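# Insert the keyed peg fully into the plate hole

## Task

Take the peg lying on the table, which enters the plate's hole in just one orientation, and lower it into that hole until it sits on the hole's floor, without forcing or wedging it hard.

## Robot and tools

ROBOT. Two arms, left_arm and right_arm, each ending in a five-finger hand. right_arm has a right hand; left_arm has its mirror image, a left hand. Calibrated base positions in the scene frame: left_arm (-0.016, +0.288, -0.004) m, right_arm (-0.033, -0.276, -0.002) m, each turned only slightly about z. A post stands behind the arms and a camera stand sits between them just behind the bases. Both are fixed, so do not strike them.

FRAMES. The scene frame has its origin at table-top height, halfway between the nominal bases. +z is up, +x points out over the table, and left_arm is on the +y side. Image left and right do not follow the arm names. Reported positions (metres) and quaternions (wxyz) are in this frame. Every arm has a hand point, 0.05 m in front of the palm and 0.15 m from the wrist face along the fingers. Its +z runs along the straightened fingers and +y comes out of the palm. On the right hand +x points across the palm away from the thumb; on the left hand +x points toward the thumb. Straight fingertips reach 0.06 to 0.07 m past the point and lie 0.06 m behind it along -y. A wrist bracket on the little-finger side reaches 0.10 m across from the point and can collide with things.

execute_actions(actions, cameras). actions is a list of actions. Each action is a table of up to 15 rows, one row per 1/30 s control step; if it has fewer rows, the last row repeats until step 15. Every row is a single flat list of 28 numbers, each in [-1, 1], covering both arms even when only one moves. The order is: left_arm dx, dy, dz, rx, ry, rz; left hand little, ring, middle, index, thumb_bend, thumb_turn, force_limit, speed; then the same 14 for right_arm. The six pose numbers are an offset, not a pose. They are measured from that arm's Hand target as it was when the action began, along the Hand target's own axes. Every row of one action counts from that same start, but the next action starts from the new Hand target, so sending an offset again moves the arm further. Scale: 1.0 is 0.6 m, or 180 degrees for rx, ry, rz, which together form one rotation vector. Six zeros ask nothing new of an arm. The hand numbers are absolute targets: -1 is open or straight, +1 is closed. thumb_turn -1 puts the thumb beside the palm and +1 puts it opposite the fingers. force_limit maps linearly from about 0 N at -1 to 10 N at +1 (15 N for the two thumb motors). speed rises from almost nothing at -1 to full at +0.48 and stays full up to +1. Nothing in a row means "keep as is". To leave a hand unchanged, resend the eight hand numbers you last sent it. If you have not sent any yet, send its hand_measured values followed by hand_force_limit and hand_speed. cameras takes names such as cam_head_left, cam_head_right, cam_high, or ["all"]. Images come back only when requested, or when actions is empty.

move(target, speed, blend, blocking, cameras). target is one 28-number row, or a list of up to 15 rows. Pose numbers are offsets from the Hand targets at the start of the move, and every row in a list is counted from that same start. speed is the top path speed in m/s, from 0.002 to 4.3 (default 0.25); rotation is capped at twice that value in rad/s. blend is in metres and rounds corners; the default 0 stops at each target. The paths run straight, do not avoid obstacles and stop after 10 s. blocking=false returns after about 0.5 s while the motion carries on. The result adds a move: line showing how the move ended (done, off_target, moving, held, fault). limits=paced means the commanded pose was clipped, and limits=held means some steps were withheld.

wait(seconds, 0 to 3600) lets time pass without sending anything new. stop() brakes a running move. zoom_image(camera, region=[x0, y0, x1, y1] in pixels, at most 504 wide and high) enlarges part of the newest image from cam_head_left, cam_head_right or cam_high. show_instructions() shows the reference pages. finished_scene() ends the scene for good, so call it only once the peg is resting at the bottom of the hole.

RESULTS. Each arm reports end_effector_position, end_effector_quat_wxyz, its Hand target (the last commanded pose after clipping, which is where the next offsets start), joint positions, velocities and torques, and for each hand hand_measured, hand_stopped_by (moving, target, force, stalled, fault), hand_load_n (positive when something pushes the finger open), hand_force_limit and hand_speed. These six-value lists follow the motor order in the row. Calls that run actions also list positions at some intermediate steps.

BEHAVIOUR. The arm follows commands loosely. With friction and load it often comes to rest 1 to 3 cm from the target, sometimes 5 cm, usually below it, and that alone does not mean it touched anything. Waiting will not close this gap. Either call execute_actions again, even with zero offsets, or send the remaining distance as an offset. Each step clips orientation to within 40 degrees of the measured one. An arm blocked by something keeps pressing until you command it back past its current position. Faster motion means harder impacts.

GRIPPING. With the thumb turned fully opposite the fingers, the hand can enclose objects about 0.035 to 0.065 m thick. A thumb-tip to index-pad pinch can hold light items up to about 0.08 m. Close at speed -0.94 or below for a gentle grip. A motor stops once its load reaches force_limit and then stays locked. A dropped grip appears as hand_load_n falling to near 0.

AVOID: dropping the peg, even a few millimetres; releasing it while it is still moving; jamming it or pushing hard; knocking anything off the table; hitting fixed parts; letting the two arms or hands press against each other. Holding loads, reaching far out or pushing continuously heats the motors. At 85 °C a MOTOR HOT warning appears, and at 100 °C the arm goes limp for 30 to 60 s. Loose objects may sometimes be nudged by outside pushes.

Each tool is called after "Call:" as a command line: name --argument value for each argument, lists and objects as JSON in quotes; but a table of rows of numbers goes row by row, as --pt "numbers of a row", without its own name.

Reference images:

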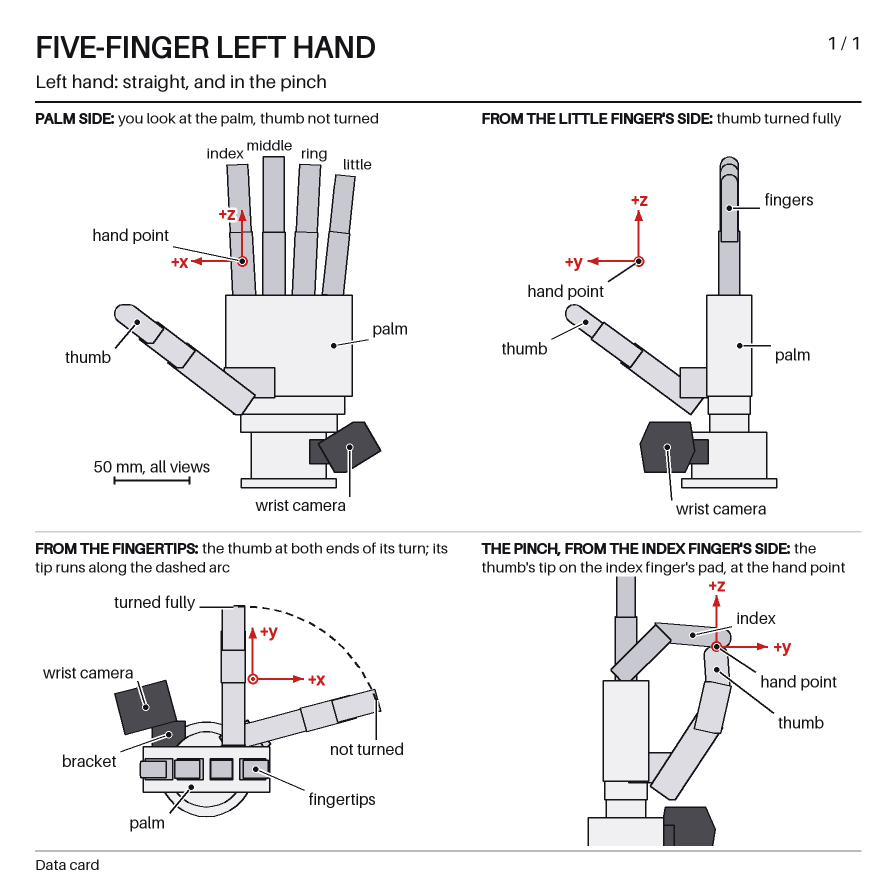

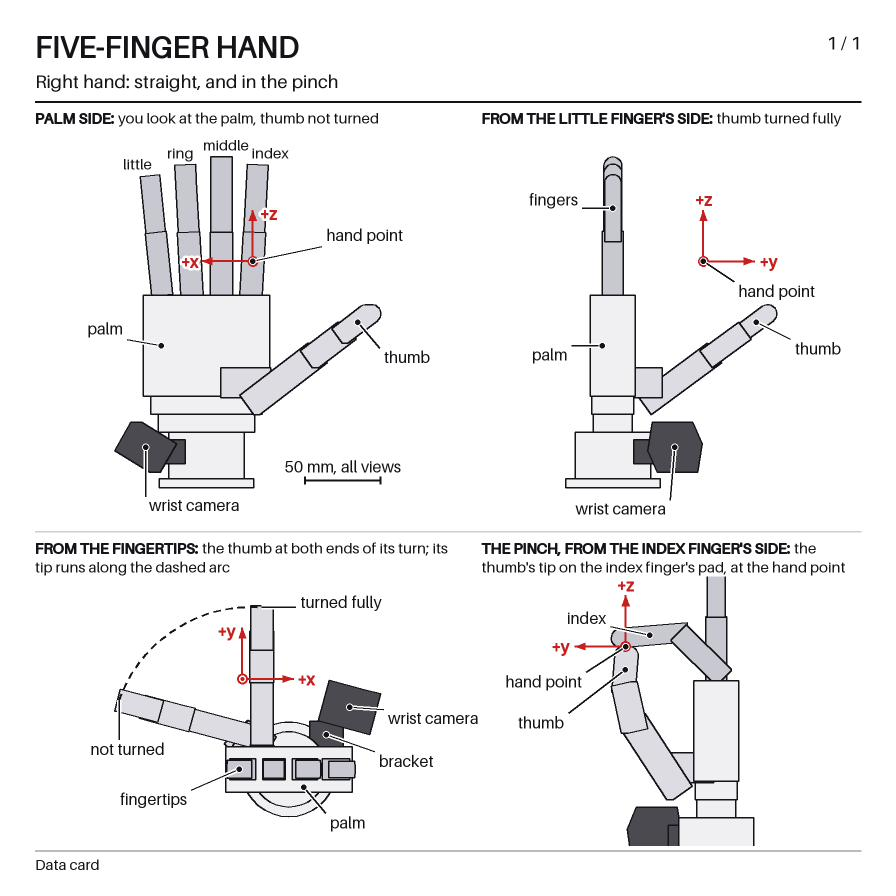

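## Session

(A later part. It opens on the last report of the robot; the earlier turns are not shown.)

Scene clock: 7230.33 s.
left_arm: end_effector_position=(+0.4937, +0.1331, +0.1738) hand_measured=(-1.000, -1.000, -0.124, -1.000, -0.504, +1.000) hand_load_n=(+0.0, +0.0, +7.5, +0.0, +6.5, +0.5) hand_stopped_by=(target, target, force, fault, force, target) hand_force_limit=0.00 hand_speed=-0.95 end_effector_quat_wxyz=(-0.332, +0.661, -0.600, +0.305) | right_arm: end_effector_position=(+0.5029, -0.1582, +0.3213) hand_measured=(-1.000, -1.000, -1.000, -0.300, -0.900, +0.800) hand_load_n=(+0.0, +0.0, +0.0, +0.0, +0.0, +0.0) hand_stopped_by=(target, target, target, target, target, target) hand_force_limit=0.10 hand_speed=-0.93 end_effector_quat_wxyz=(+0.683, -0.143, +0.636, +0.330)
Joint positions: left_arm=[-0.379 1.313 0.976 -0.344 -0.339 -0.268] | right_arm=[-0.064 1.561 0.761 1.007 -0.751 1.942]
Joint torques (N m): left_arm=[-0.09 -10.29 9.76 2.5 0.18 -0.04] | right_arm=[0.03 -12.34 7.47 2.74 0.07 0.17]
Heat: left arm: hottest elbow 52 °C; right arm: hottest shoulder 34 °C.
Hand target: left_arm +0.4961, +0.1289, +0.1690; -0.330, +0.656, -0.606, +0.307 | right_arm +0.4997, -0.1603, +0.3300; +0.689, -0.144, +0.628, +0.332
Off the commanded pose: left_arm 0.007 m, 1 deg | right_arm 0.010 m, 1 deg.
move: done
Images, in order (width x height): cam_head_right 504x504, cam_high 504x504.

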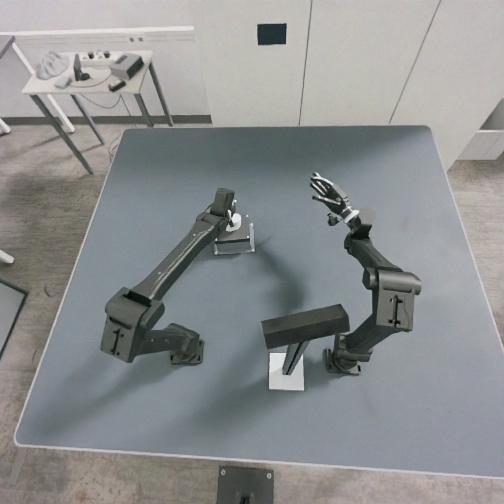

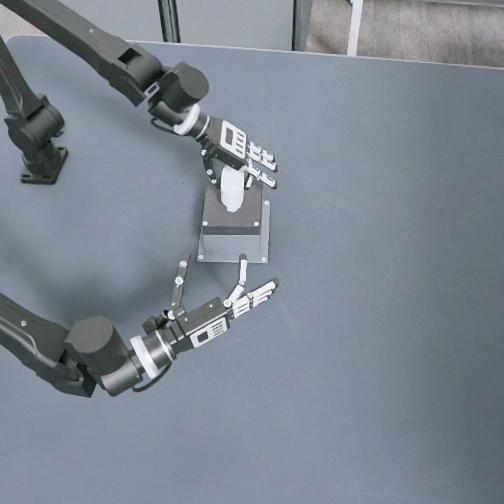

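Call:
move --target '[-0.0249,-0.0019,0.0024,0,0,0,-1,-1,0.15,-1,-0.05,1,0.0,-0.95,0,0,0,0,0,0,-1,-1,-1,-0.3,-0.9,0.8,0.1,-0.93]' --speed 0.03 --cameras '["cam_high", "cam_head_right"]'

Call:
zoom_image --camera "cam_high" --region '[215, 190, 250, 215]'

Call:
zoom_image --camera "cam_head_right" --region '[220, 205, 250, 235]'

Scene clock: 7273.33 s.
left_arm: end_effector_position=(+0.4940, +0.1378, +0.1700) hand_measured=(-1.000, -1.000, -0.124, -1.000, -0.504, +1.000) hand_load_n=(+0.0, +0.0, +7.5, +0.0, +6.5, +1.5) hand_stopped_by=(target, target, force, fault, force, target) hand_force_limit=0.00 hand_speed=-0.95 end_effector_quat_wxyz=(-0.325, +0.659, -0.604, +0.308) | right_arm: end_effector_position=(+0.5029, -0.1582, +0.3213) hand_measured=(-1.000, -1.000, -1.000, -0.300, -0.900, +0.800) hand_load_n=(-0.5, +0.0, +0.0, +0.0, +0.0, +0.0) hand_stopped_by=(target, target, target, target, target, target) hand_force_limit=0.10 hand_speed=-0.93 end_effector_quat_wxyz=(+0.683, -0.143, +0.636, +0.330)
Joint positions: left_arm=[-0.36 1.313 0.967 -0.332 -0.307 -0.255] | right_arm=[-0.064 1.561 0.761 1.007 -0.751 1.942]
Joint torques (N m): left_arm=[1.26 -11.28 9.68 2.21 0 0.1] | right_arm=[-0.03 -12.4 7.45 2.77 0.07 0.17]
Heat: left arm: hottest elbow 52 °C; right arm: hottest shoulder 34 °C.
Hand target: left_arm +0.4968, +0.1441, +0.1690; -0.330, +0.656, -0.606, +0.307 | right_arm +0.4997, -0.1603, +0.3300; +0.689, -0.144, +0.628, +0.332
Off the commanded pose: left_arm 0.007 m, 1 deg | right_arm 0.010 m, 1 deg.
move: done
Images, in order (width x height): cam_head_right 504x504, cam_high 504x504.

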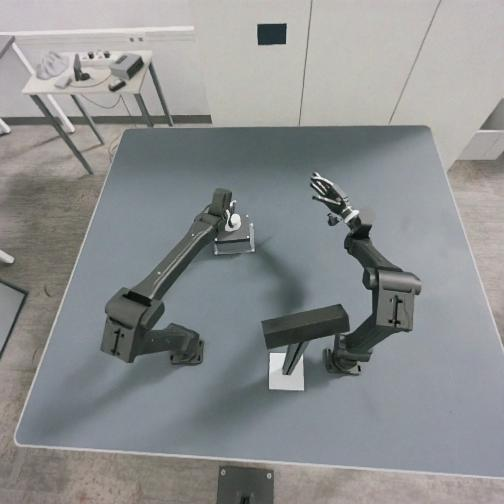

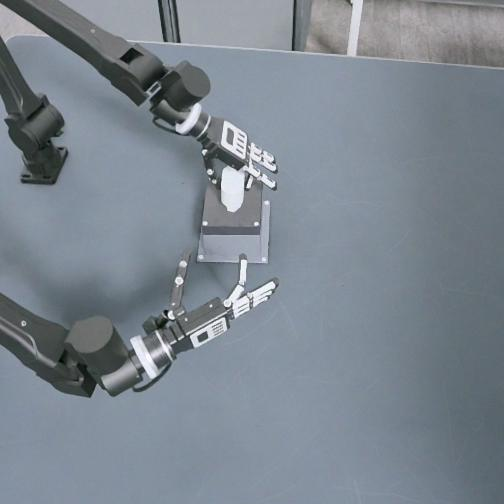

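Scaled by 14.400.

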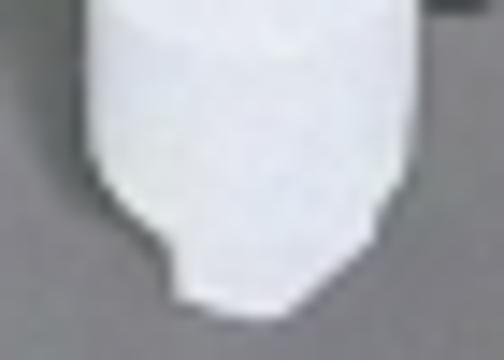

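Scaled by 16.800.

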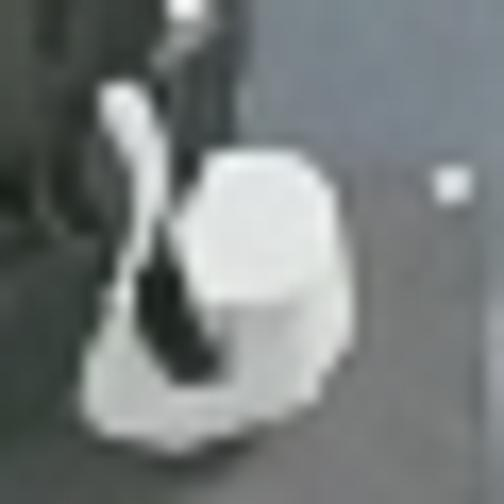

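Call:
move --target '[0,0.0067,0.005,0,0,0,-1,-1,0.15,-1,-0.05,1,0.0,-0.95,0,0,0,0,0,0,-1,-1,-1,-0.3,-0.9,0.8,0.1,-0.93]' --speed 0.03 --cameras '["cam_high", "cam_head_right"]'

Call:
zoom_image --camera "cam_high" --region '[212, 165, 252, 215]'

Call:
zoom_image --camera "cam_head_right" --region '[220, 205, 250, 235]'

Scene clock: 7290.10 s.
left_arm: end_effector_position=(+0.4939, +0.1378, +0.1683) hand_measured=(-1.000, -1.000, -0.124, -1.000, -0.504, +1.000) hand_load_n=(+0.0, +0.0, +7.5, +0.0, +7.0, +1.0) hand_stopped_by=(target, target, force, fault, force, target) hand_force_limit=0.00 hand_speed=-0.95 end_effector_quat_wxyz=(-0.326, +0.658, -0.604, +0.310) | right_arm: end_effector_position=(+0.5029, -0.1582, +0.3213) hand_measured=(-1.000, -1.000, -1.000, -0.300, -0.900, +0.800) hand_load_n=(+0.0, +0.0, +0.0, +0.0, +0.0, +0.0) hand_stopped_by=(target, target, target, target, target, target) hand_force_limit=0.10 hand_speed=-0.93 end_effector_quat_wxyz=(+0.683, -0.143, +0.636, +0.330)
Joint positions: left_arm=[-0.36 1.313 0.96 -0.321 -0.307 -0.254] | right_arm=[-0.064 1.561 0.761 1.007 -0.751 1.942]
Joint torques (N m): left_arm=[1.44 -10.81 9.46 2.32 0 0.08] | right_arm=[0.09 -12.34 7.43 2.74 0.07 0.17]
Heat: left arm: hottest elbow 53 °C; right arm: hottest shoulder 34 °C.
Hand target: left_arm +0.4967, +0.1440, +0.1639; -0.330, +0.656, -0.606, +0.307 | right_arm +0.4997, -0.1603, +0.3300; +0.689, -0.144, +0.628, +0.332
Off the commanded pose: left_arm 0.008 m, 1 deg | right_arm 0.010 m, 1 deg.
move: done
Images, in order (width x height): cam_head_right 504x504, cam_high 504x504.

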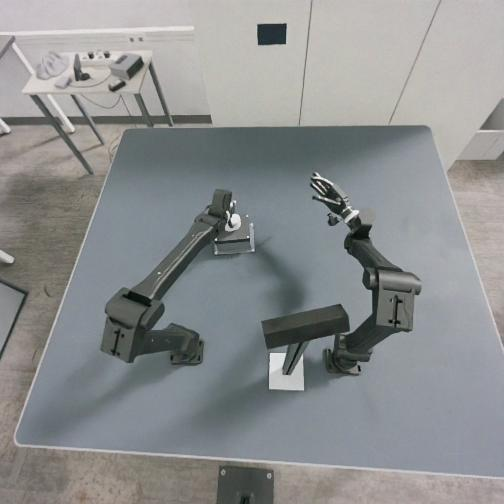

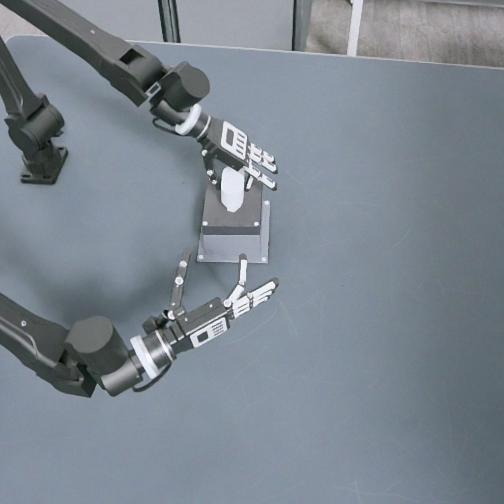

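Scaled by 10.080.

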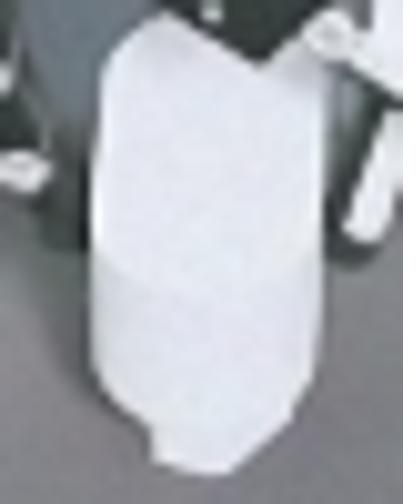

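Scaled by 16.800.

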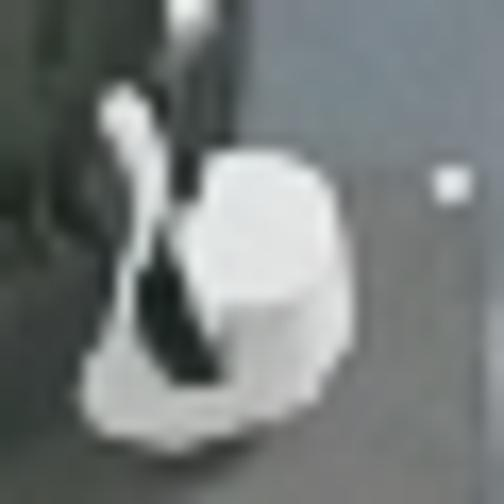

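Call:
move --target '[0,0.0067,0.005,0,0,0,-1,-1,0.15,-1,-0.05,1,0.0,-0.95,0,0,0,0,0,0,-1,-1,-1,-0.3,-0.9,0.8,0.1,-0.93]' --speed 0.03 --cameras '["cam_high", "cam_head_right"]'

Call:
zoom_image --camera "cam_high" --region '[212, 165, 252, 215]'

Call:
zoom_image --camera "cam_head_right" --region '[220, 205, 250, 235]'

Scene clock: 7300.80 s.
left_arm: end_effector_position=(+0.4941, +0.1379, +0.1674) hand_measured=(-1.000, -1.000, -0.124, -1.000, -0.504, +1.000) hand_load_n=(+0.0, +0.0, +6.5, +0.0, +7.5, +1.5) hand_stopped_by=(target, target, force, fault, force, target) hand_force_limit=0.00 hand_speed=-0.95 end_effector_quat_wxyz=(-0.328, +0.657, -0.604, +0.311) | right_arm: end_effector_position=(+0.5029, -0.1582, +0.3213) hand_measured=(-1.000, -1.000, -1.000, -0.300, -0.900, +0.800) hand_load_n=(+0.0, -0.5, +0.0, +0.0, +0.0, +0.0) hand_stopped_by=(target, target, target, target, target, target) hand_force_limit=0.10 hand_speed=-0.93 end_effector_quat_wxyz=(+0.683, -0.143, +0.636, +0.330)
Joint positions: left_arm=[-0.36 1.313 0.956 -0.313 -0.307 -0.251] | right_arm=[-0.064 1.561 0.761 1.007 -0.751 1.942]
Joint torques (N m): left_arm=[1.49 -10.23 9.06 2.62 0.01 0.09] | right_arm=[0.09 -12.34 7.46 2.73 0.07 0.17]
Heat: left arm: hottest elbow 53 °C; right arm: hottest shoulder 34 °C.
Hand target: left_arm +0.4968, +0.1440, +0.1588; -0.330, +0.656, -0.606, +0.307 | right_arm +0.4997, -0.1603, +0.3300; +0.689, -0.144, +0.628, +0.332
Off the commanded pose: left_arm 0.011 m, 1 deg | right_arm 0.010 m, 1 deg.
move: off_target (left_arm)
Images, in order (width x height): cam_head_right 504x504, cam_high 504x504.

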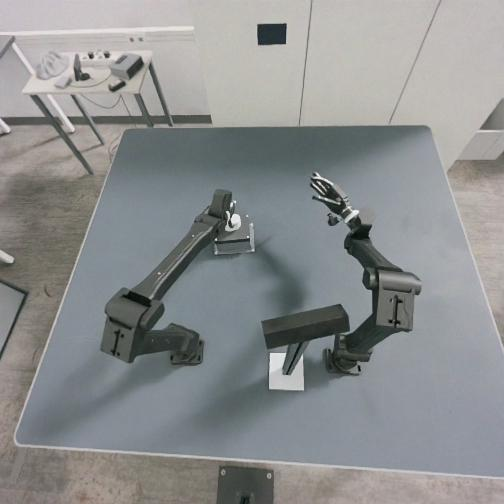

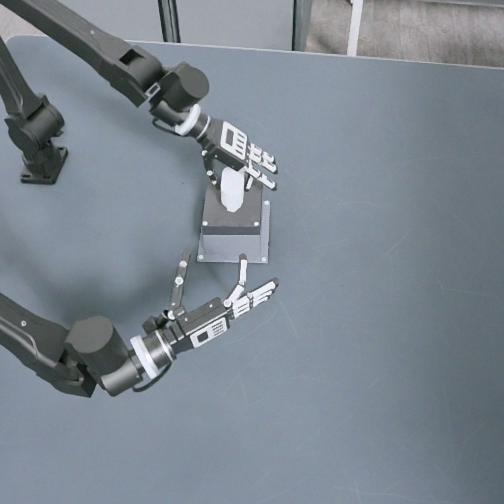

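Scaled by 10.080.

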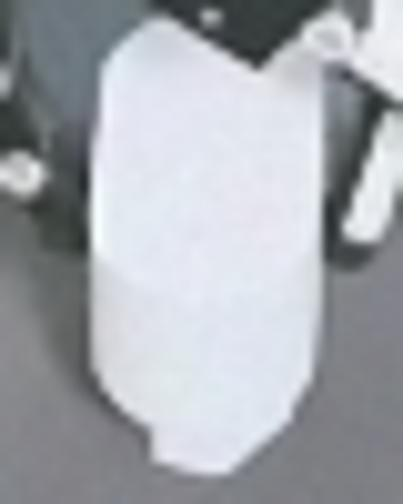

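Scaled by 16.800.

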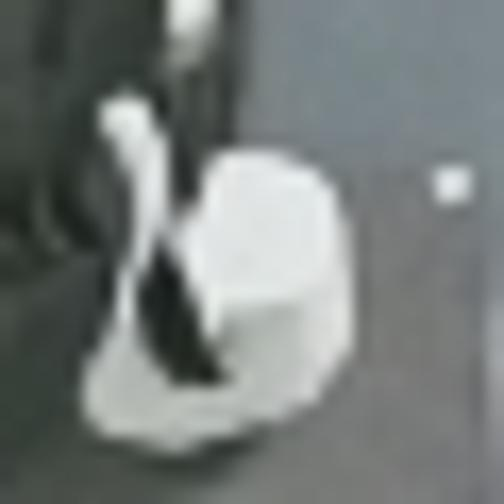

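Call:
move --target '[-0.0066,-0.0044,-0.0026,0,0,0,-1,-1,0.15,-1,-0.05,1,0.0,-0.95,0,0,0,0,0,0,-1,-1,-1,-0.3,-0.9,0.8,0.1,-0.93]' --speed 0.03 --cameras '["cam_high", "cam_head_right"]'

Call:
zoom_image --camera "cam_high" --region '[212, 165, 252, 215]'

Call:
zoom_image --camera "cam_head_right" --region '[220, 205, 250, 235]'

Scene clock: 7344.90 s.
left_arm: end_effector_position=(+0.4946, +0.1398, +0.1677) hand_measured=(-1.000, -1.000, -0.124, -1.000, -0.504, +1.000) hand_load_n=(+0.0, +0.0, +6.0, +0.0, +7.5, +2.0) hand_stopped_by=(target, target, force, fault, force, target) hand_force_limit=0.00 hand_speed=-0.95 end_effector_quat_wxyz=(-0.327, +0.656, -0.604, +0.311) | right_arm: end_effector_position=(+0.5029, -0.1582, +0.3213) hand_measured=(-1.000, -1.000, -1.000, -0.300, -0.900, +0.800) hand_load_n=(+0.0, +0.0, +0.0, +0.0, +0.0, +0.0) hand_stopped_by=(target, target, target, target, target, target) hand_force_limit=0.10 hand_speed=-0.93 end_effector_quat_wxyz=(+0.683, -0.143, +0.636, +0.330)
Joint positions: left_arm=[-0.354 1.313 0.956 -0.312 -0.3 -0.247] | right_arm=[-0.064 1.561 0.761 1.007 -0.751 1.942]
Joint torques (N m): left_arm=[1.2 -10.75 9.24 2.33 0.02 0.07] | right_arm=[0.03 -12.34 7.46 2.76 0.07 0.18]
Heat: left arm: hottest elbow 53 °C; right arm: hottest shoulder 34 °C.
Hand target: left_arm +0.4969, +0.1479, +0.1620; -0.330, +0.656, -0.606, +0.307 | right_arm +0.4997, -0.1603, +0.3300; +0.689, -0.144, +0.628, +0.332
Off the commanded pose: left_arm 0.010 m, 1 deg | right_arm 0.010 m, 1 deg.
move: done
Images, in order (width x height): cam_head_right 504x504, cam_high 504x504.

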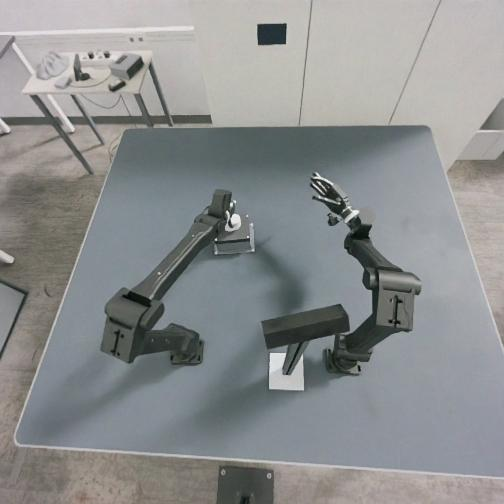

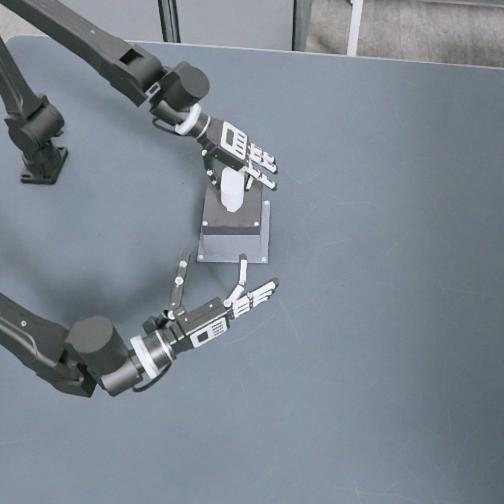

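Scaled by 10.080.

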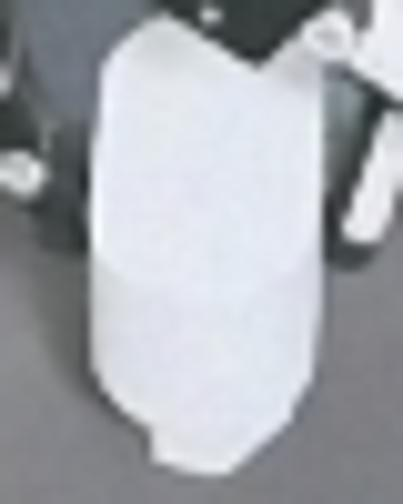

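Scaled by 16.800.

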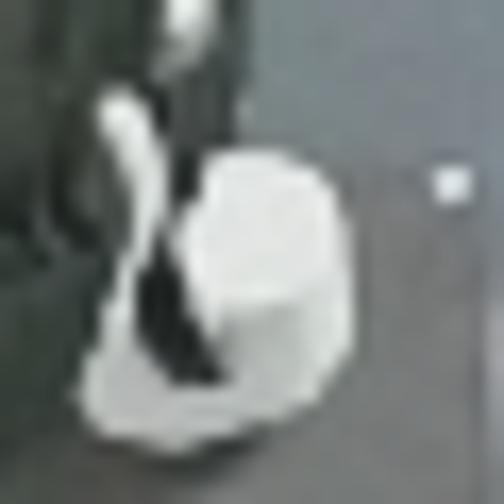

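Call:
move --target '[-0.0083,-0.003,-0.0016,0,0,0,-1,-1,0.15,-1,-0.05,1,0.0,-0.95,0,0,0,0,0,0,-1,-1,-1,-0.3,-0.9,0.8,0.1,-0.93]' --speed 0.03 --cameras '["cam_high", "cam_head_right"]'

Call:
zoom_image --camera "cam_high" --region '[212, 165, 252, 215]'

Call:
zoom_image --camera "cam_head_right" --region '[220, 205, 250, 235]'

Scene clock: 7357.80 s.
left_arm: end_effector_position=(+0.4948, +0.1407, +0.1678) hand_measured=(-1.000, -1.000, -0.124, -1.000, -0.504, +1.000) hand_load_n=(+0.0, +0.0, +6.0, +0.0, +8.0, +2.5) hand_stopped_by=(target, target, force, fault, force, target) hand_force_limit=0.00 hand_speed=-0.95 end_effector_quat_wxyz=(-0.323, +0.656, -0.605, +0.313) | right_arm: end_effector_position=(+0.5029, -0.1582, +0.3213) hand_measured=(-1.000, -1.000, -1.000, -0.300, -0.900, +0.800) hand_load_n=(+0.0, +0.0, +0.0, -0.5, +0.0, +0.0) hand_stopped_by=(target, target, target, target, target, target) hand_force_limit=0.10 hand_speed=-0.93 end_effector_quat_wxyz=(+0.683, -0.143, +0.636, +0.330)
Joint positions: left_arm=[-0.347 1.312 0.955 -0.312 -0.287 -0.245] | right_arm=[-0.064 1.561 0.761 1.007 -0.751 1.942]
Joint torques (N m): left_arm=[2.2 -11.22 9.22 2.17 -0.12 0.13] | right_arm=[0.03 -12.34 7.46 2.74 0.07 0.17]
Heat: left arm: hottest elbow 53 °C; right arm: hottest shoulder 34 °C.
Hand target: left_arm +0.4968, +0.1529, +0.1639; -0.330, +0.656, -0.606, +0.307 | right_arm +0.4997, -0.1603, +0.3300; +0.689, -0.144, +0.628, +0.332
Off the commanded pose: left_arm 0.013 m, 1 deg | right_arm 0.010 m, 1 deg.
move: off_target (left_arm)
Images, in order (width x height): cam_head_right 504x504, cam_high 504x504.

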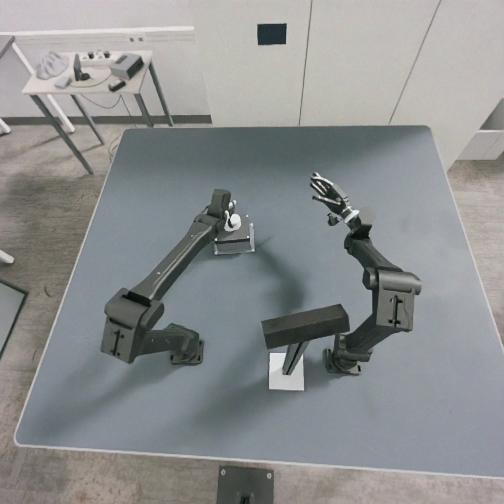

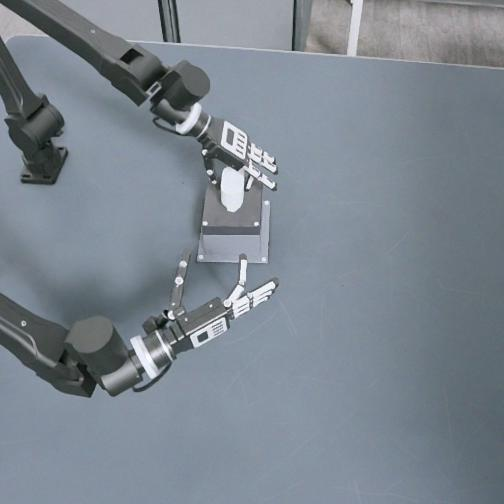

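Scaled by 10.080.

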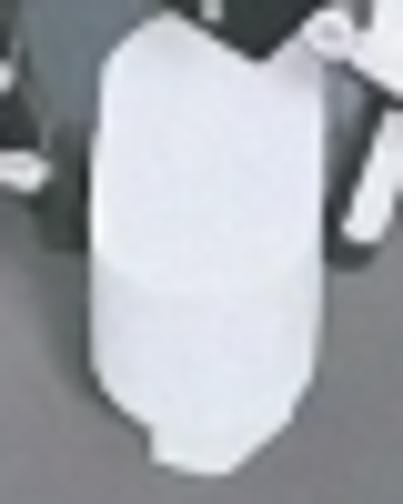

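Scaled by 16.800.

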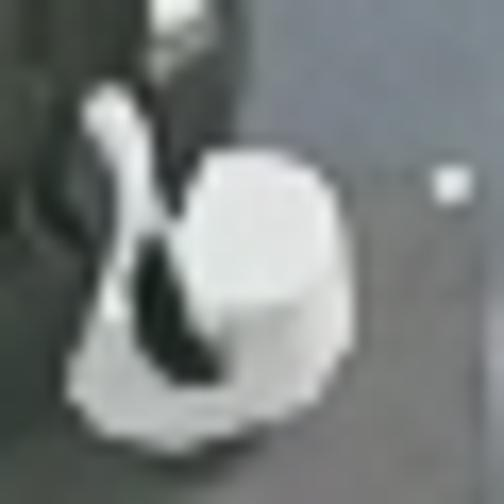

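Call:
move --target '[0.0066,0.0084,0.0055,0,0,0,-1,-1,0.15,-1,-0.05,1,0.0,-0.95,0,0,0,0,0,0,-1,-1,-1,-0.3,-0.9,0.8,0.1,-0.93]' --speed 0.03 --cameras '["cam_high", "cam_head_right"]'

Call:
zoom_image --camera "cam_high" --region '[212, 165, 252, 215]'

Call:
zoom_image --camera "cam_head_right" --region '[220, 205, 250, 235]'

Scene clock: 7370.40 s.
left_arm: end_effector_position=(+0.4946, +0.1407, +0.1675) hand_measured=(-1.000, -1.000, -0.124, -1.000, -0.504, +1.000) hand_load_n=(+0.0, +0.0, +6.0, +0.0, +7.5, +2.5) hand_stopped_by=(target, target, force, fault, force, target) hand_force_limit=0.00 hand_speed=-0.95 end_effector_quat_wxyz=(-0.324, +0.656, -0.605, +0.315) | right_arm: end_effector_position=(+0.5029, -0.1582, +0.3213) hand_measured=(-1.000, -1.000, -1.000, -0.300, -0.900, +0.800) hand_load_n=(+0.0, +0.0, +0.0, +0.0, +0.0, +0.0) hand_stopped_by=(target, target, target, target, target, target) hand_force_limit=0.10 hand_speed=-0.93 end_effector_quat_wxyz=(+0.683, -0.143, +0.636, +0.330)
Joint positions: left_arm=[-0.347 1.31 0.951 -0.306 -0.287 -0.245] | right_arm=[-0.064 1.561 0.761 1.007 -0.751 1.942]
Joint torques (N m): left_arm=[1.2 -10.29 8.87 2.56 -0.39 0.07] | right_arm=[0.03 -12.34 7.47 2.76 0.07 0.18]
Heat: left arm: hottest elbow 53 °C; right arm: hottest shoulder 34 °C.
Hand target: left_arm +0.4967, +0.1489, +0.1580; -0.330, +0.656, -0.606, +0.307 | right_arm +0.4997, -0.1603, +0.3300; +0.689, -0.144, +0.628, +0.332
Off the commanded pose: left_arm 0.013 m, 1 deg | right_arm 0.010 m, 1 deg.
move: off_target (left_arm)
Images, in order (width x height): cam_head_right 504x504, cam_high 504x504.

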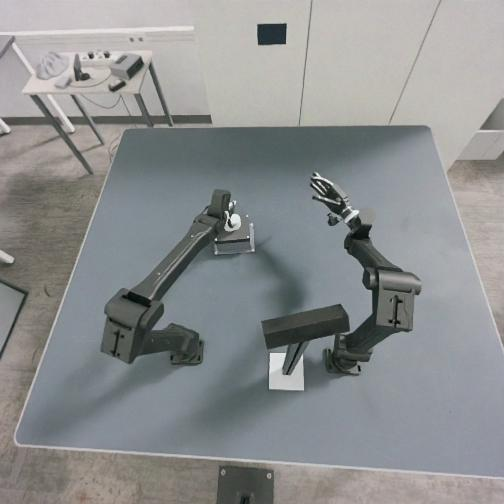

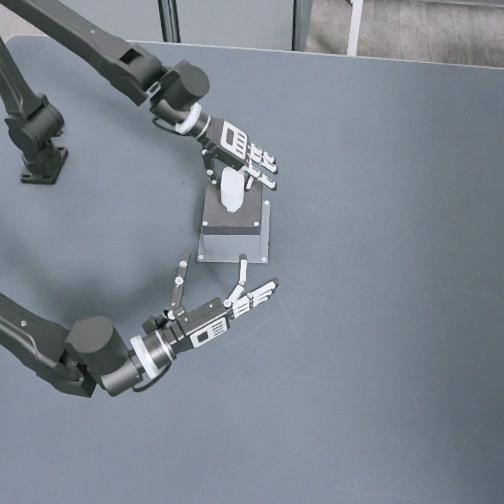

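Scaled by 10.080.

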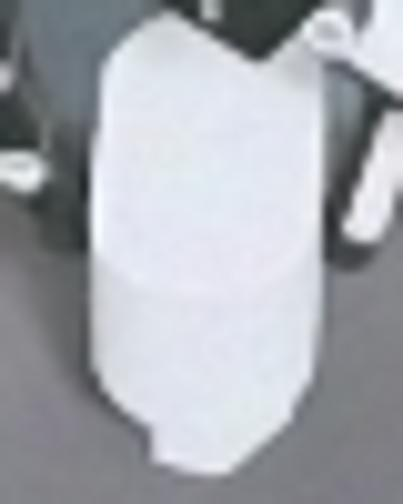

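Scaled by 16.800.

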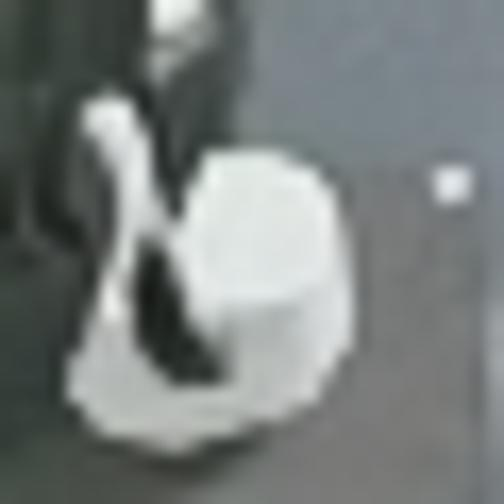

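Call:
move --target '[0.0044,0.003,-0.0043,0,0,0,-1,-1,0.15,-1,-0.05,1,0.0,-0.95,0,0,0,0,0,0,-1,-1,-1,-0.3,-0.9,0.8,0.1,-0.93]' --speed 0.03 --cameras '[]'

Scene clock: 7409.83 s.
left_arm: end_effector_position=(+0.4938, +0.1424, +0.1650) hand_measured=(-1.000, -1.000, -0.124, -1.000, -0.504, +1.000) hand_load_n=(+0.0, +0.0, +7.0, +0.0, +7.0, +1.0) hand_stopped_by=(target, target, force, fault, force, target) hand_force_limit=0.00 hand_speed=-0.95 end_effector_quat_wxyz=(-0.326, +0.657, -0.603, +0.313) | right_arm: end_effector_position=(+0.5029, -0.1582, +0.3213) hand_measured=(-1.000, -1.000, -1.000, -0.300, -0.900, +0.800) hand_load_n=(+0.0, +0.0, +0.0, +0.0, +0.0, +0.0) hand_stopped_by=(target, target, target, target, target, target) hand_force_limit=0.10 hand_speed=-0.93 end_effector_quat_wxyz=(+0.683, -0.143, +0.636, +0.330)
Joint positions: left_arm=[-0.347 1.31 0.944 -0.299 -0.294 -0.245] | right_arm=[-0.064 1.561 0.761 1.007 -0.751 1.942]
Joint torques (N m): left_arm=[0.5 -10.58 9.17 2.15 -0.4 0.01] | right_arm=[0.09 -12.4 7.46 2.77 0.07 0.17]
Heat: left arm: hottest elbow 51 °C; right arm: hottest shoulder 34 °C.
Hand target: left_arm +0.4938, +0.1461, +0.1581; -0.330, +0.656, -0.606, +0.307 | right_arm +0.4997, -0.1603, +0.3300; +0.689, -0.144, +0.628, +0.332
Off the commanded pose: left_arm 0.008 m, 1 deg | right_arm 0.010 m, 1 deg.
move: done

Call:
move --target '[-0.0004,0.007,-0.001,0,0,0,-1,-1,0.15,-1,-0.05,1,0.0,-0.95,0,0,0,0,0,0,-1,-1,-1,-0.3,-0.9,0.8,0.1,-0.93]' --speed 0.03 --cameras '["cam_high", "cam_head_right"]'

Call:
zoom_image --camera "cam_high" --region '[212, 165, 252, 215]'

Call:
zoom_image --camera "cam_head_right" --region '[220, 205, 250, 235]'

Scene clock: 7421.90 s.
left_arm: end_effector_position=(+0.4936, +0.1424, +0.1636) hand_measured=(-1.000, -1.000, -0.124, -1.000, -0.504, +1.000) hand_load_n=(+0.0, +0.0, +6.5, +0.0, +7.0, +1.5) hand_stopped_by=(target, target, force, fault, force, target) hand_force_limit=0.00 hand_speed=-0.95 end_effector_quat_wxyz=(-0.327, +0.656, -0.603, +0.315) | right_arm: end_effector_position=(+0.5029, -0.1582, +0.3213) hand_measured=(-1.000, -1.000, -1.000, -0.300, -0.900, +0.800) hand_load_n=(+0.0, +0.0, +0.0, +0.0, +0.0, +0.0) hand_stopped_by=(target, target, target, target, target, target) hand_force_limit=0.10 hand_speed=-0.93 end_effector_quat_wxyz=(+0.683, -0.143, +0.636, +0.330)
Joint positions: left_arm=[-0.347 1.309 0.938 -0.29 -0.294 -0.245] | right_arm=[-0.064 1.561 0.761 1.007 -0.751 1.942]
Joint torques (N m): left_arm=[0.32 -10.81 8.58 2.1 -0.46 0] | right_arm=[0.03 -12.28 7.46 2.76 0.07 0.17]
Heat: left arm: hottest elbow 51 °C; right arm: hottest shoulder 34 °C.
Hand target: left_arm +0.4908, +0.1460, +0.1550; -0.330, +0.656, -0.606, +0.307 | right_arm +0.4997, -0.1603, +0.3300; +0.689, -0.144, +0.628, +0.332
Off the commanded pose: left_arm 0.010 m, 1 deg | right_arm 0.010 m, 1 deg.
move: done
Images, in order (width x height): cam_head_right 504x504, cam_high 504x504.

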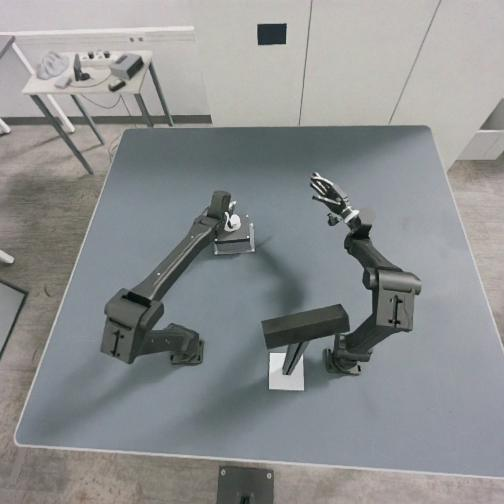

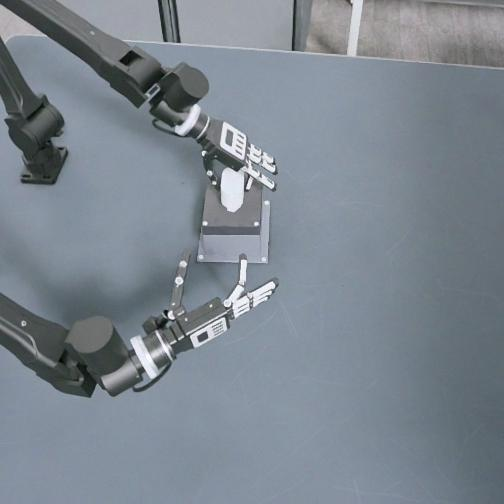

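Scaled by 10.080.

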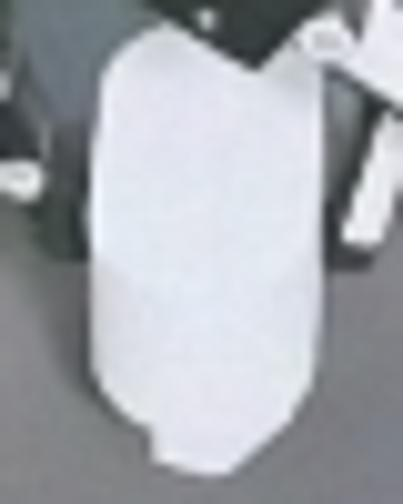

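Scaled by 16.800.

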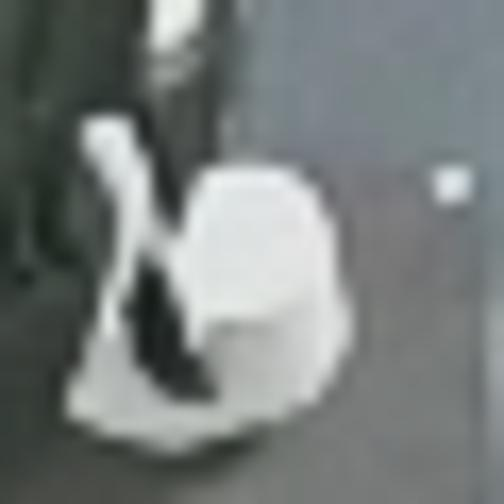

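Call:
zoom_image --camera "cam_high" --region '[215, 190, 250, 215]'

Scaled by 14.400.

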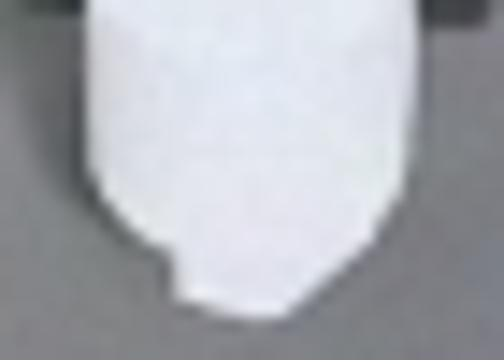

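Call:
move --target '[0.0003,0.0007,0.0047,-0.0067,0,0,-1,-1,0.15,-1,-0.05,1,0.0,-0.95,0,0,0,0,0,0,-1,-1,-1,-0.3,-0.9,0.8,0.1,-0.93]' --speed 0.03 --cameras '[]'

Scene clock: 7465.87 s.
left_arm: end_effector_position=(+0.4935, +0.1424, +0.1635) hand_measured=(-1.000, -1.000, -0.124, -1.000, -0.504, +1.000) hand_load_n=(+0.0, +0.0, +7.0, +0.0, +7.0, +1.5) hand_stopped_by=(target, target, force, fault, force, target) hand_force_limit=0.00 hand_speed=-0.95 end_effector_quat_wxyz=(-0.327, +0.656, -0.603, +0.315) | right_arm: end_effector_position=(+0.5029, -0.1582, +0.3213) hand_measured=(-1.000, -1.000, -1.000, -0.300, -0.900, +0.800) hand_load_n=(+0.0, +0.0, +0.0, +0.0, +0.0, +0.0) hand_stopped_by=(target, target, target, target, target, target) hand_force_limit=0.10 hand_speed=-0.93 end_effector_quat_wxyz=(+0.683, -0.143, +0.636, +0.330)
Joint positions: left_arm=[-0.347 1.309 0.938 -0.29 -0.294 -0.245] | right_arm=[-0.064 1.561 0.761 1.007 -0.751 1.942]
Joint torques (N m): left_arm=[0.73 -9.58 10.1 1.07 -0.14 -0.04] | right_arm=[0.09 -12.34 7.46 2.74 0.07 0.17]
Heat: left arm: hottest elbow 50 °C; right arm: hottest shoulder 34 °C.
Hand target: left_arm +0.4929, +0.1460, +0.1531; -0.323, +0.659, -0.609, +0.300 | right_arm +0.4997, -0.1603, +0.3300; +0.689, -0.144, +0.628, +0.332
Off the commanded pose: left_arm 0.011 m, 2 deg | right_arm 0.010 m, 1 deg.
move: off_target (left_arm)

Call:
move --target '[0,0,0,-0.0067,0,0,-1,-1,0.15,-1,-0.05,1,0.0,-0.95,0,0,0,0,0,0,-1,-1,-1,-0.3,-0.9,0.8,0.1,-0.93]' --speed 0.03 --cameras '[]'

Scene clock: 7471.30 s.
left_arm: end_effector_position=(+0.4918, +0.1422, +0.1627) hand_measured=(-1.000, -1.000, -0.124, -1.000, -0.504, +1.000) hand_load_n=(+0.0, +0.0, +8.5, +0.0, +6.5, +0.5) hand_stopped_by=(target, target, force, fault, force, target) hand_force_limit=0.00 hand_speed=-0.95 end_effector_quat_wxyz=(-0.324, +0.657, -0.605, +0.311) | right_arm: end_effector_position=(+0.5029, -0.1582, +0.3213) hand_measured=(-1.000, -1.000, -1.000, -0.300, -0.900, +0.800) hand_load_n=(+0.0, +0.0, +0.0, +0.0, +0.0, +0.0) hand_stopped_by=(target, target, target, target, target, target) hand_force_limit=0.10 hand_speed=-0.93 end_effector_quat_wxyz=(+0.683, -0.143, +0.636, +0.330)
Joint positions: left_arm=[-0.347 1.31 0.941 -0.303 -0.29 -0.245] | right_arm=[-0.064 1.561 0.761 1.007 -0.751 1.942]
Joint torques (N m): left_arm=[1.03 -8.94 11.14 0.32 0.01 -0.08] | right_arm=[0.03 -12.34 7.46 2.76 0.07 0.17]
Heat: left arm: hottest elbow 50 °C; right arm: hottest shoulder 34 °C.
Hand target: left_arm +0.4929, +0.1460, +0.1531; -0.316, +0.663, -0.612, +0.294 | right_arm +0.4997, -0.1603, +0.3300; +0.689, -0.144, +0.628, +0.332
Off the commanded pose: left_arm 0.010 m, 2 deg | right_arm 0.010 m, 1 deg.
move: done

Call:
move --target '[0,0,0,0.003,0,0,-1,-1,0.15,-1,-0.05,1,0.0,-0.95,0,0,0,0,0,0,-1,-1,-1,-0.3,-0.9,0.8,0.1,-0.93]' --speed 0.03 --cameras '["cam_high", "cam_head_right"]'

Call:
zoom_image --camera "cam_high" --region '[215, 190, 250, 215]'

Call:
zoom_image --camera "cam_head_right" --region '[220, 205, 250, 235]'

Call:
zoom_image --camera "cam_high" --region '[212, 165, 252, 215]'

Scene clock: 7483.00 s.
left_arm: end_effector_position=(+0.4917, +0.1422, +0.1627) hand_measured=(-1.000, -1.000, -0.124, -1.000, -0.504, +1.000) hand_load_n=(+0.0, +0.0, +8.5, +0.0, +6.0, +0.5) hand_stopped_by=(target, target, force, fault, force, target) hand_force_limit=0.00 hand_speed=-0.95 end_effector_quat_wxyz=(-0.324, +0.657, -0.606, +0.311) | right_arm: end_effector_position=(+0.5029, -0.1582, +0.3213) hand_measured=(-1.000, -1.000, -1.000, -0.300, -0.900, +0.800) hand_load_n=(+0.0, +0.0, +0.0, +0.0, +0.0, +0.0) hand_stopped_by=(target, target, target, target, target, target) hand_force_limit=0.10 hand_speed=-0.93 end_effector_quat_wxyz=(+0.683, -0.143, +0.636, +0.330)
Joint positions: left_arm=[-0.347 1.31 0.941 -0.304 -0.29 -0.245] | right_arm=[-0.064 1.561 0.761 1.007 -0.751 1.942]
Joint torques (N m): left_arm=[0.85 -9.29 10.63 0.91 -0.12 -0.06] | right_arm=[0.09 -12.34 7.47 2.74 0.07 0.17]
Heat: left arm: hottest elbow 50 °C; right arm: hottest shoulder 34 °C.
Hand target: left_arm +0.4928, +0.1460, +0.1530; -0.319, +0.661, -0.611, +0.297 | right_arm +0.4997, -0.1603, +0.3300; +0.689, -0.144, +0.628, +0.332
Off the commanded pose: left_arm 0.010 m, 2 deg | right_arm 0.010 m, 1 deg.
move: done
Images, in order (width x height): cam_head_right 504x504, cam_high 504x504.

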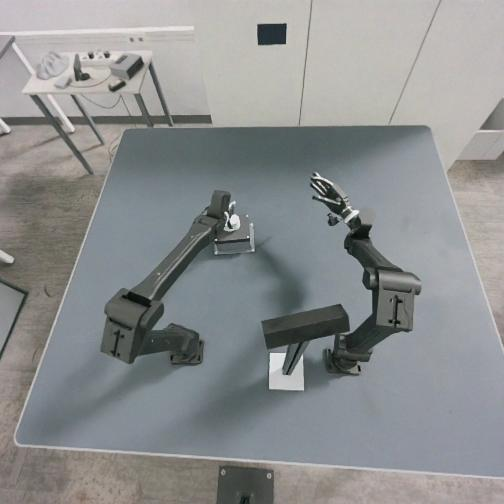

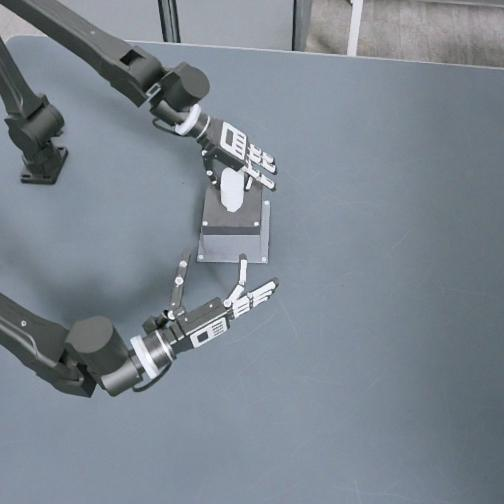

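Scaled by 14.400.

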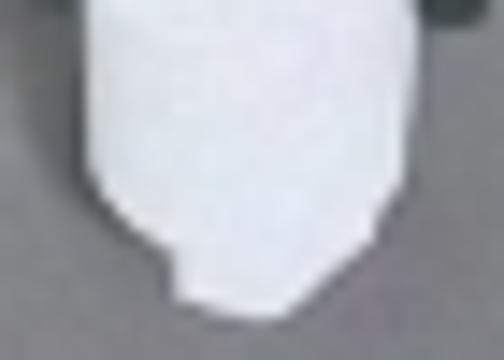

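Scaled by 16.800.

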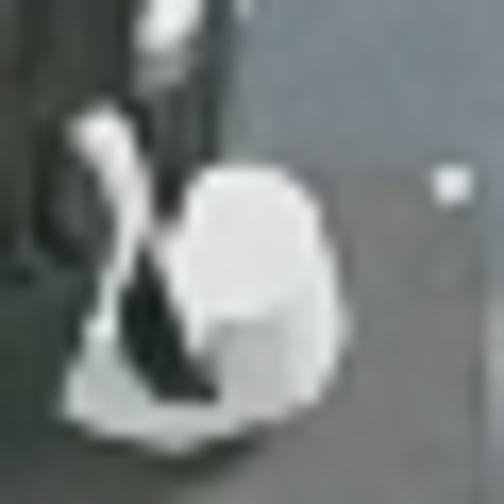

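Scaled by 10.080.

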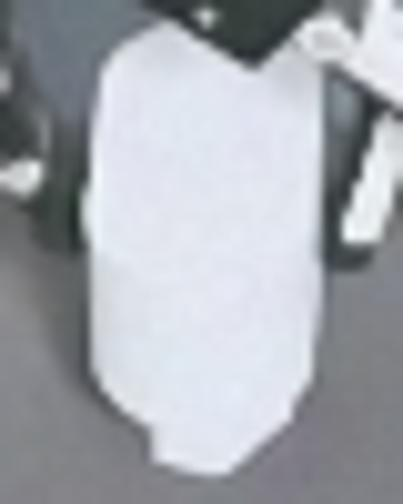

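Call:
move --pt "0.0224 -0.0041 -0.0055 0 0 0 -1 -1 0.15 -1 -0.05 1 0.0 -0.95 0 0 0 0 0 0 -1 -1 -1 -0.3 -0.9 0.8 0.1 -0.93" --pt "0.0224 0.0024 -0.0003 0 0 0 -1 -1 0.15 -1 -0.05 1 0.0 -0.95 0 0 0 0 0 0 -1 -1 -1 -0.3 -0.9 0.8 0.1 -0.93" --speed 0.03 --cameras '["cam_high", "cam_head_right"]'

Call:
zoom_image --camera "cam_high" --region '[215, 190, 250, 215]'

Call:
zoom_image --camera "cam_head_right" --region '[220, 205, 250, 235]'

Scene clock: 7515.30 s.
left_arm: end_effector_position=(+0.4919, +0.1400, +0.1620) hand_measured=(-1.000, -1.000, -0.124, -1.000, -0.504, +1.000) hand_load_n=(+0.0, +0.0, +8.5, +0.0, +6.5, +0.0) hand_stopped_by=(target, target, force, fault, force, target) hand_force_limit=0.00 hand_speed=-0.95 end_effector_quat_wxyz=(-0.327, +0.659, -0.605, +0.306) | right_arm: end_effector_position=(+0.5029, -0.1582, +0.3213) hand_measured=(-1.000, -1.000, -1.000, -0.300, -0.900, +0.800) hand_load_n=(+0.0, +0.0, +0.0, +0.0, +0.0, +0.0) hand_stopped_by=(target, target, target, target, target, target) hand_force_limit=0.10 hand_speed=-0.93 end_effector_quat_wxyz=(+0.683, -0.143, +0.636, +0.330)
Joint positions: left_arm=[-0.359 1.315 0.947 -0.311 -0.311 -0.251] | right_arm=[-0.064 1.561 0.761 1.007 -0.751 1.942]
Joint torques (N m): left_arm=[-0.85 -8.82 10.93 1.06 -0.26 -0.21] | right_arm=[0.09 -12.34 7.47 2.76 0.07 0.17]
Heat: left arm: hottest elbow 50 °C; right arm: hottest shoulder 34 °C.
Hand target: left_arm +0.4929, +0.1327, +0.1521; -0.319, +0.661, -0.611, +0.297 | right_arm +0.4997, -0.1603, +0.3300; +0.689, -0.144, +0.628, +0.332
Off the commanded pose: left_arm 0.013 m, 2 deg | right_arm 0.010 m, 1 deg.
move: off_target (left_arm)
Images, in order (width x height): cam_head_right 504x504, cam_high 504x504.

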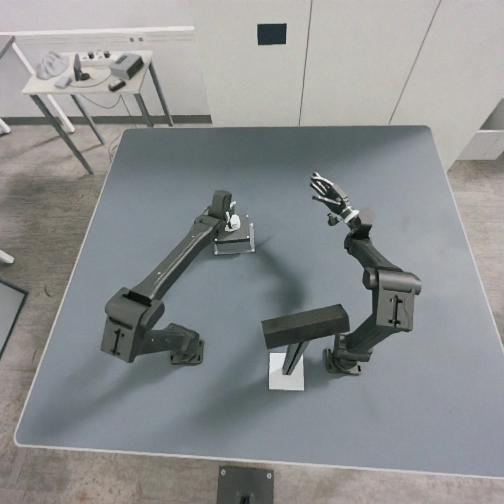

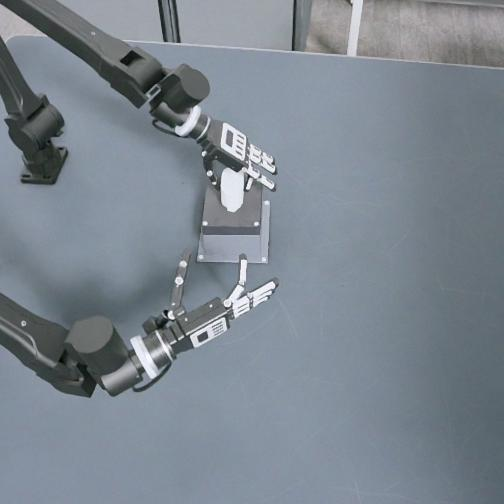

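Scaled by 14.400.

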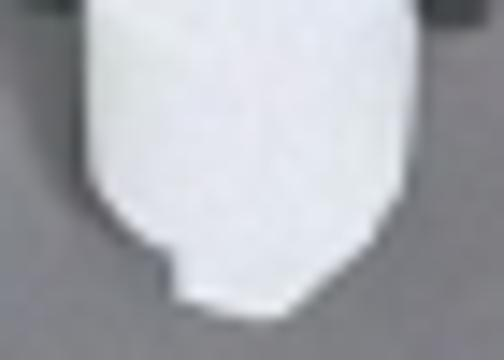

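Scaled by 16.800.

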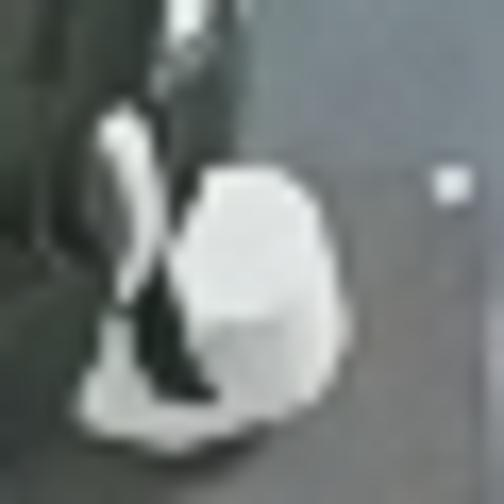

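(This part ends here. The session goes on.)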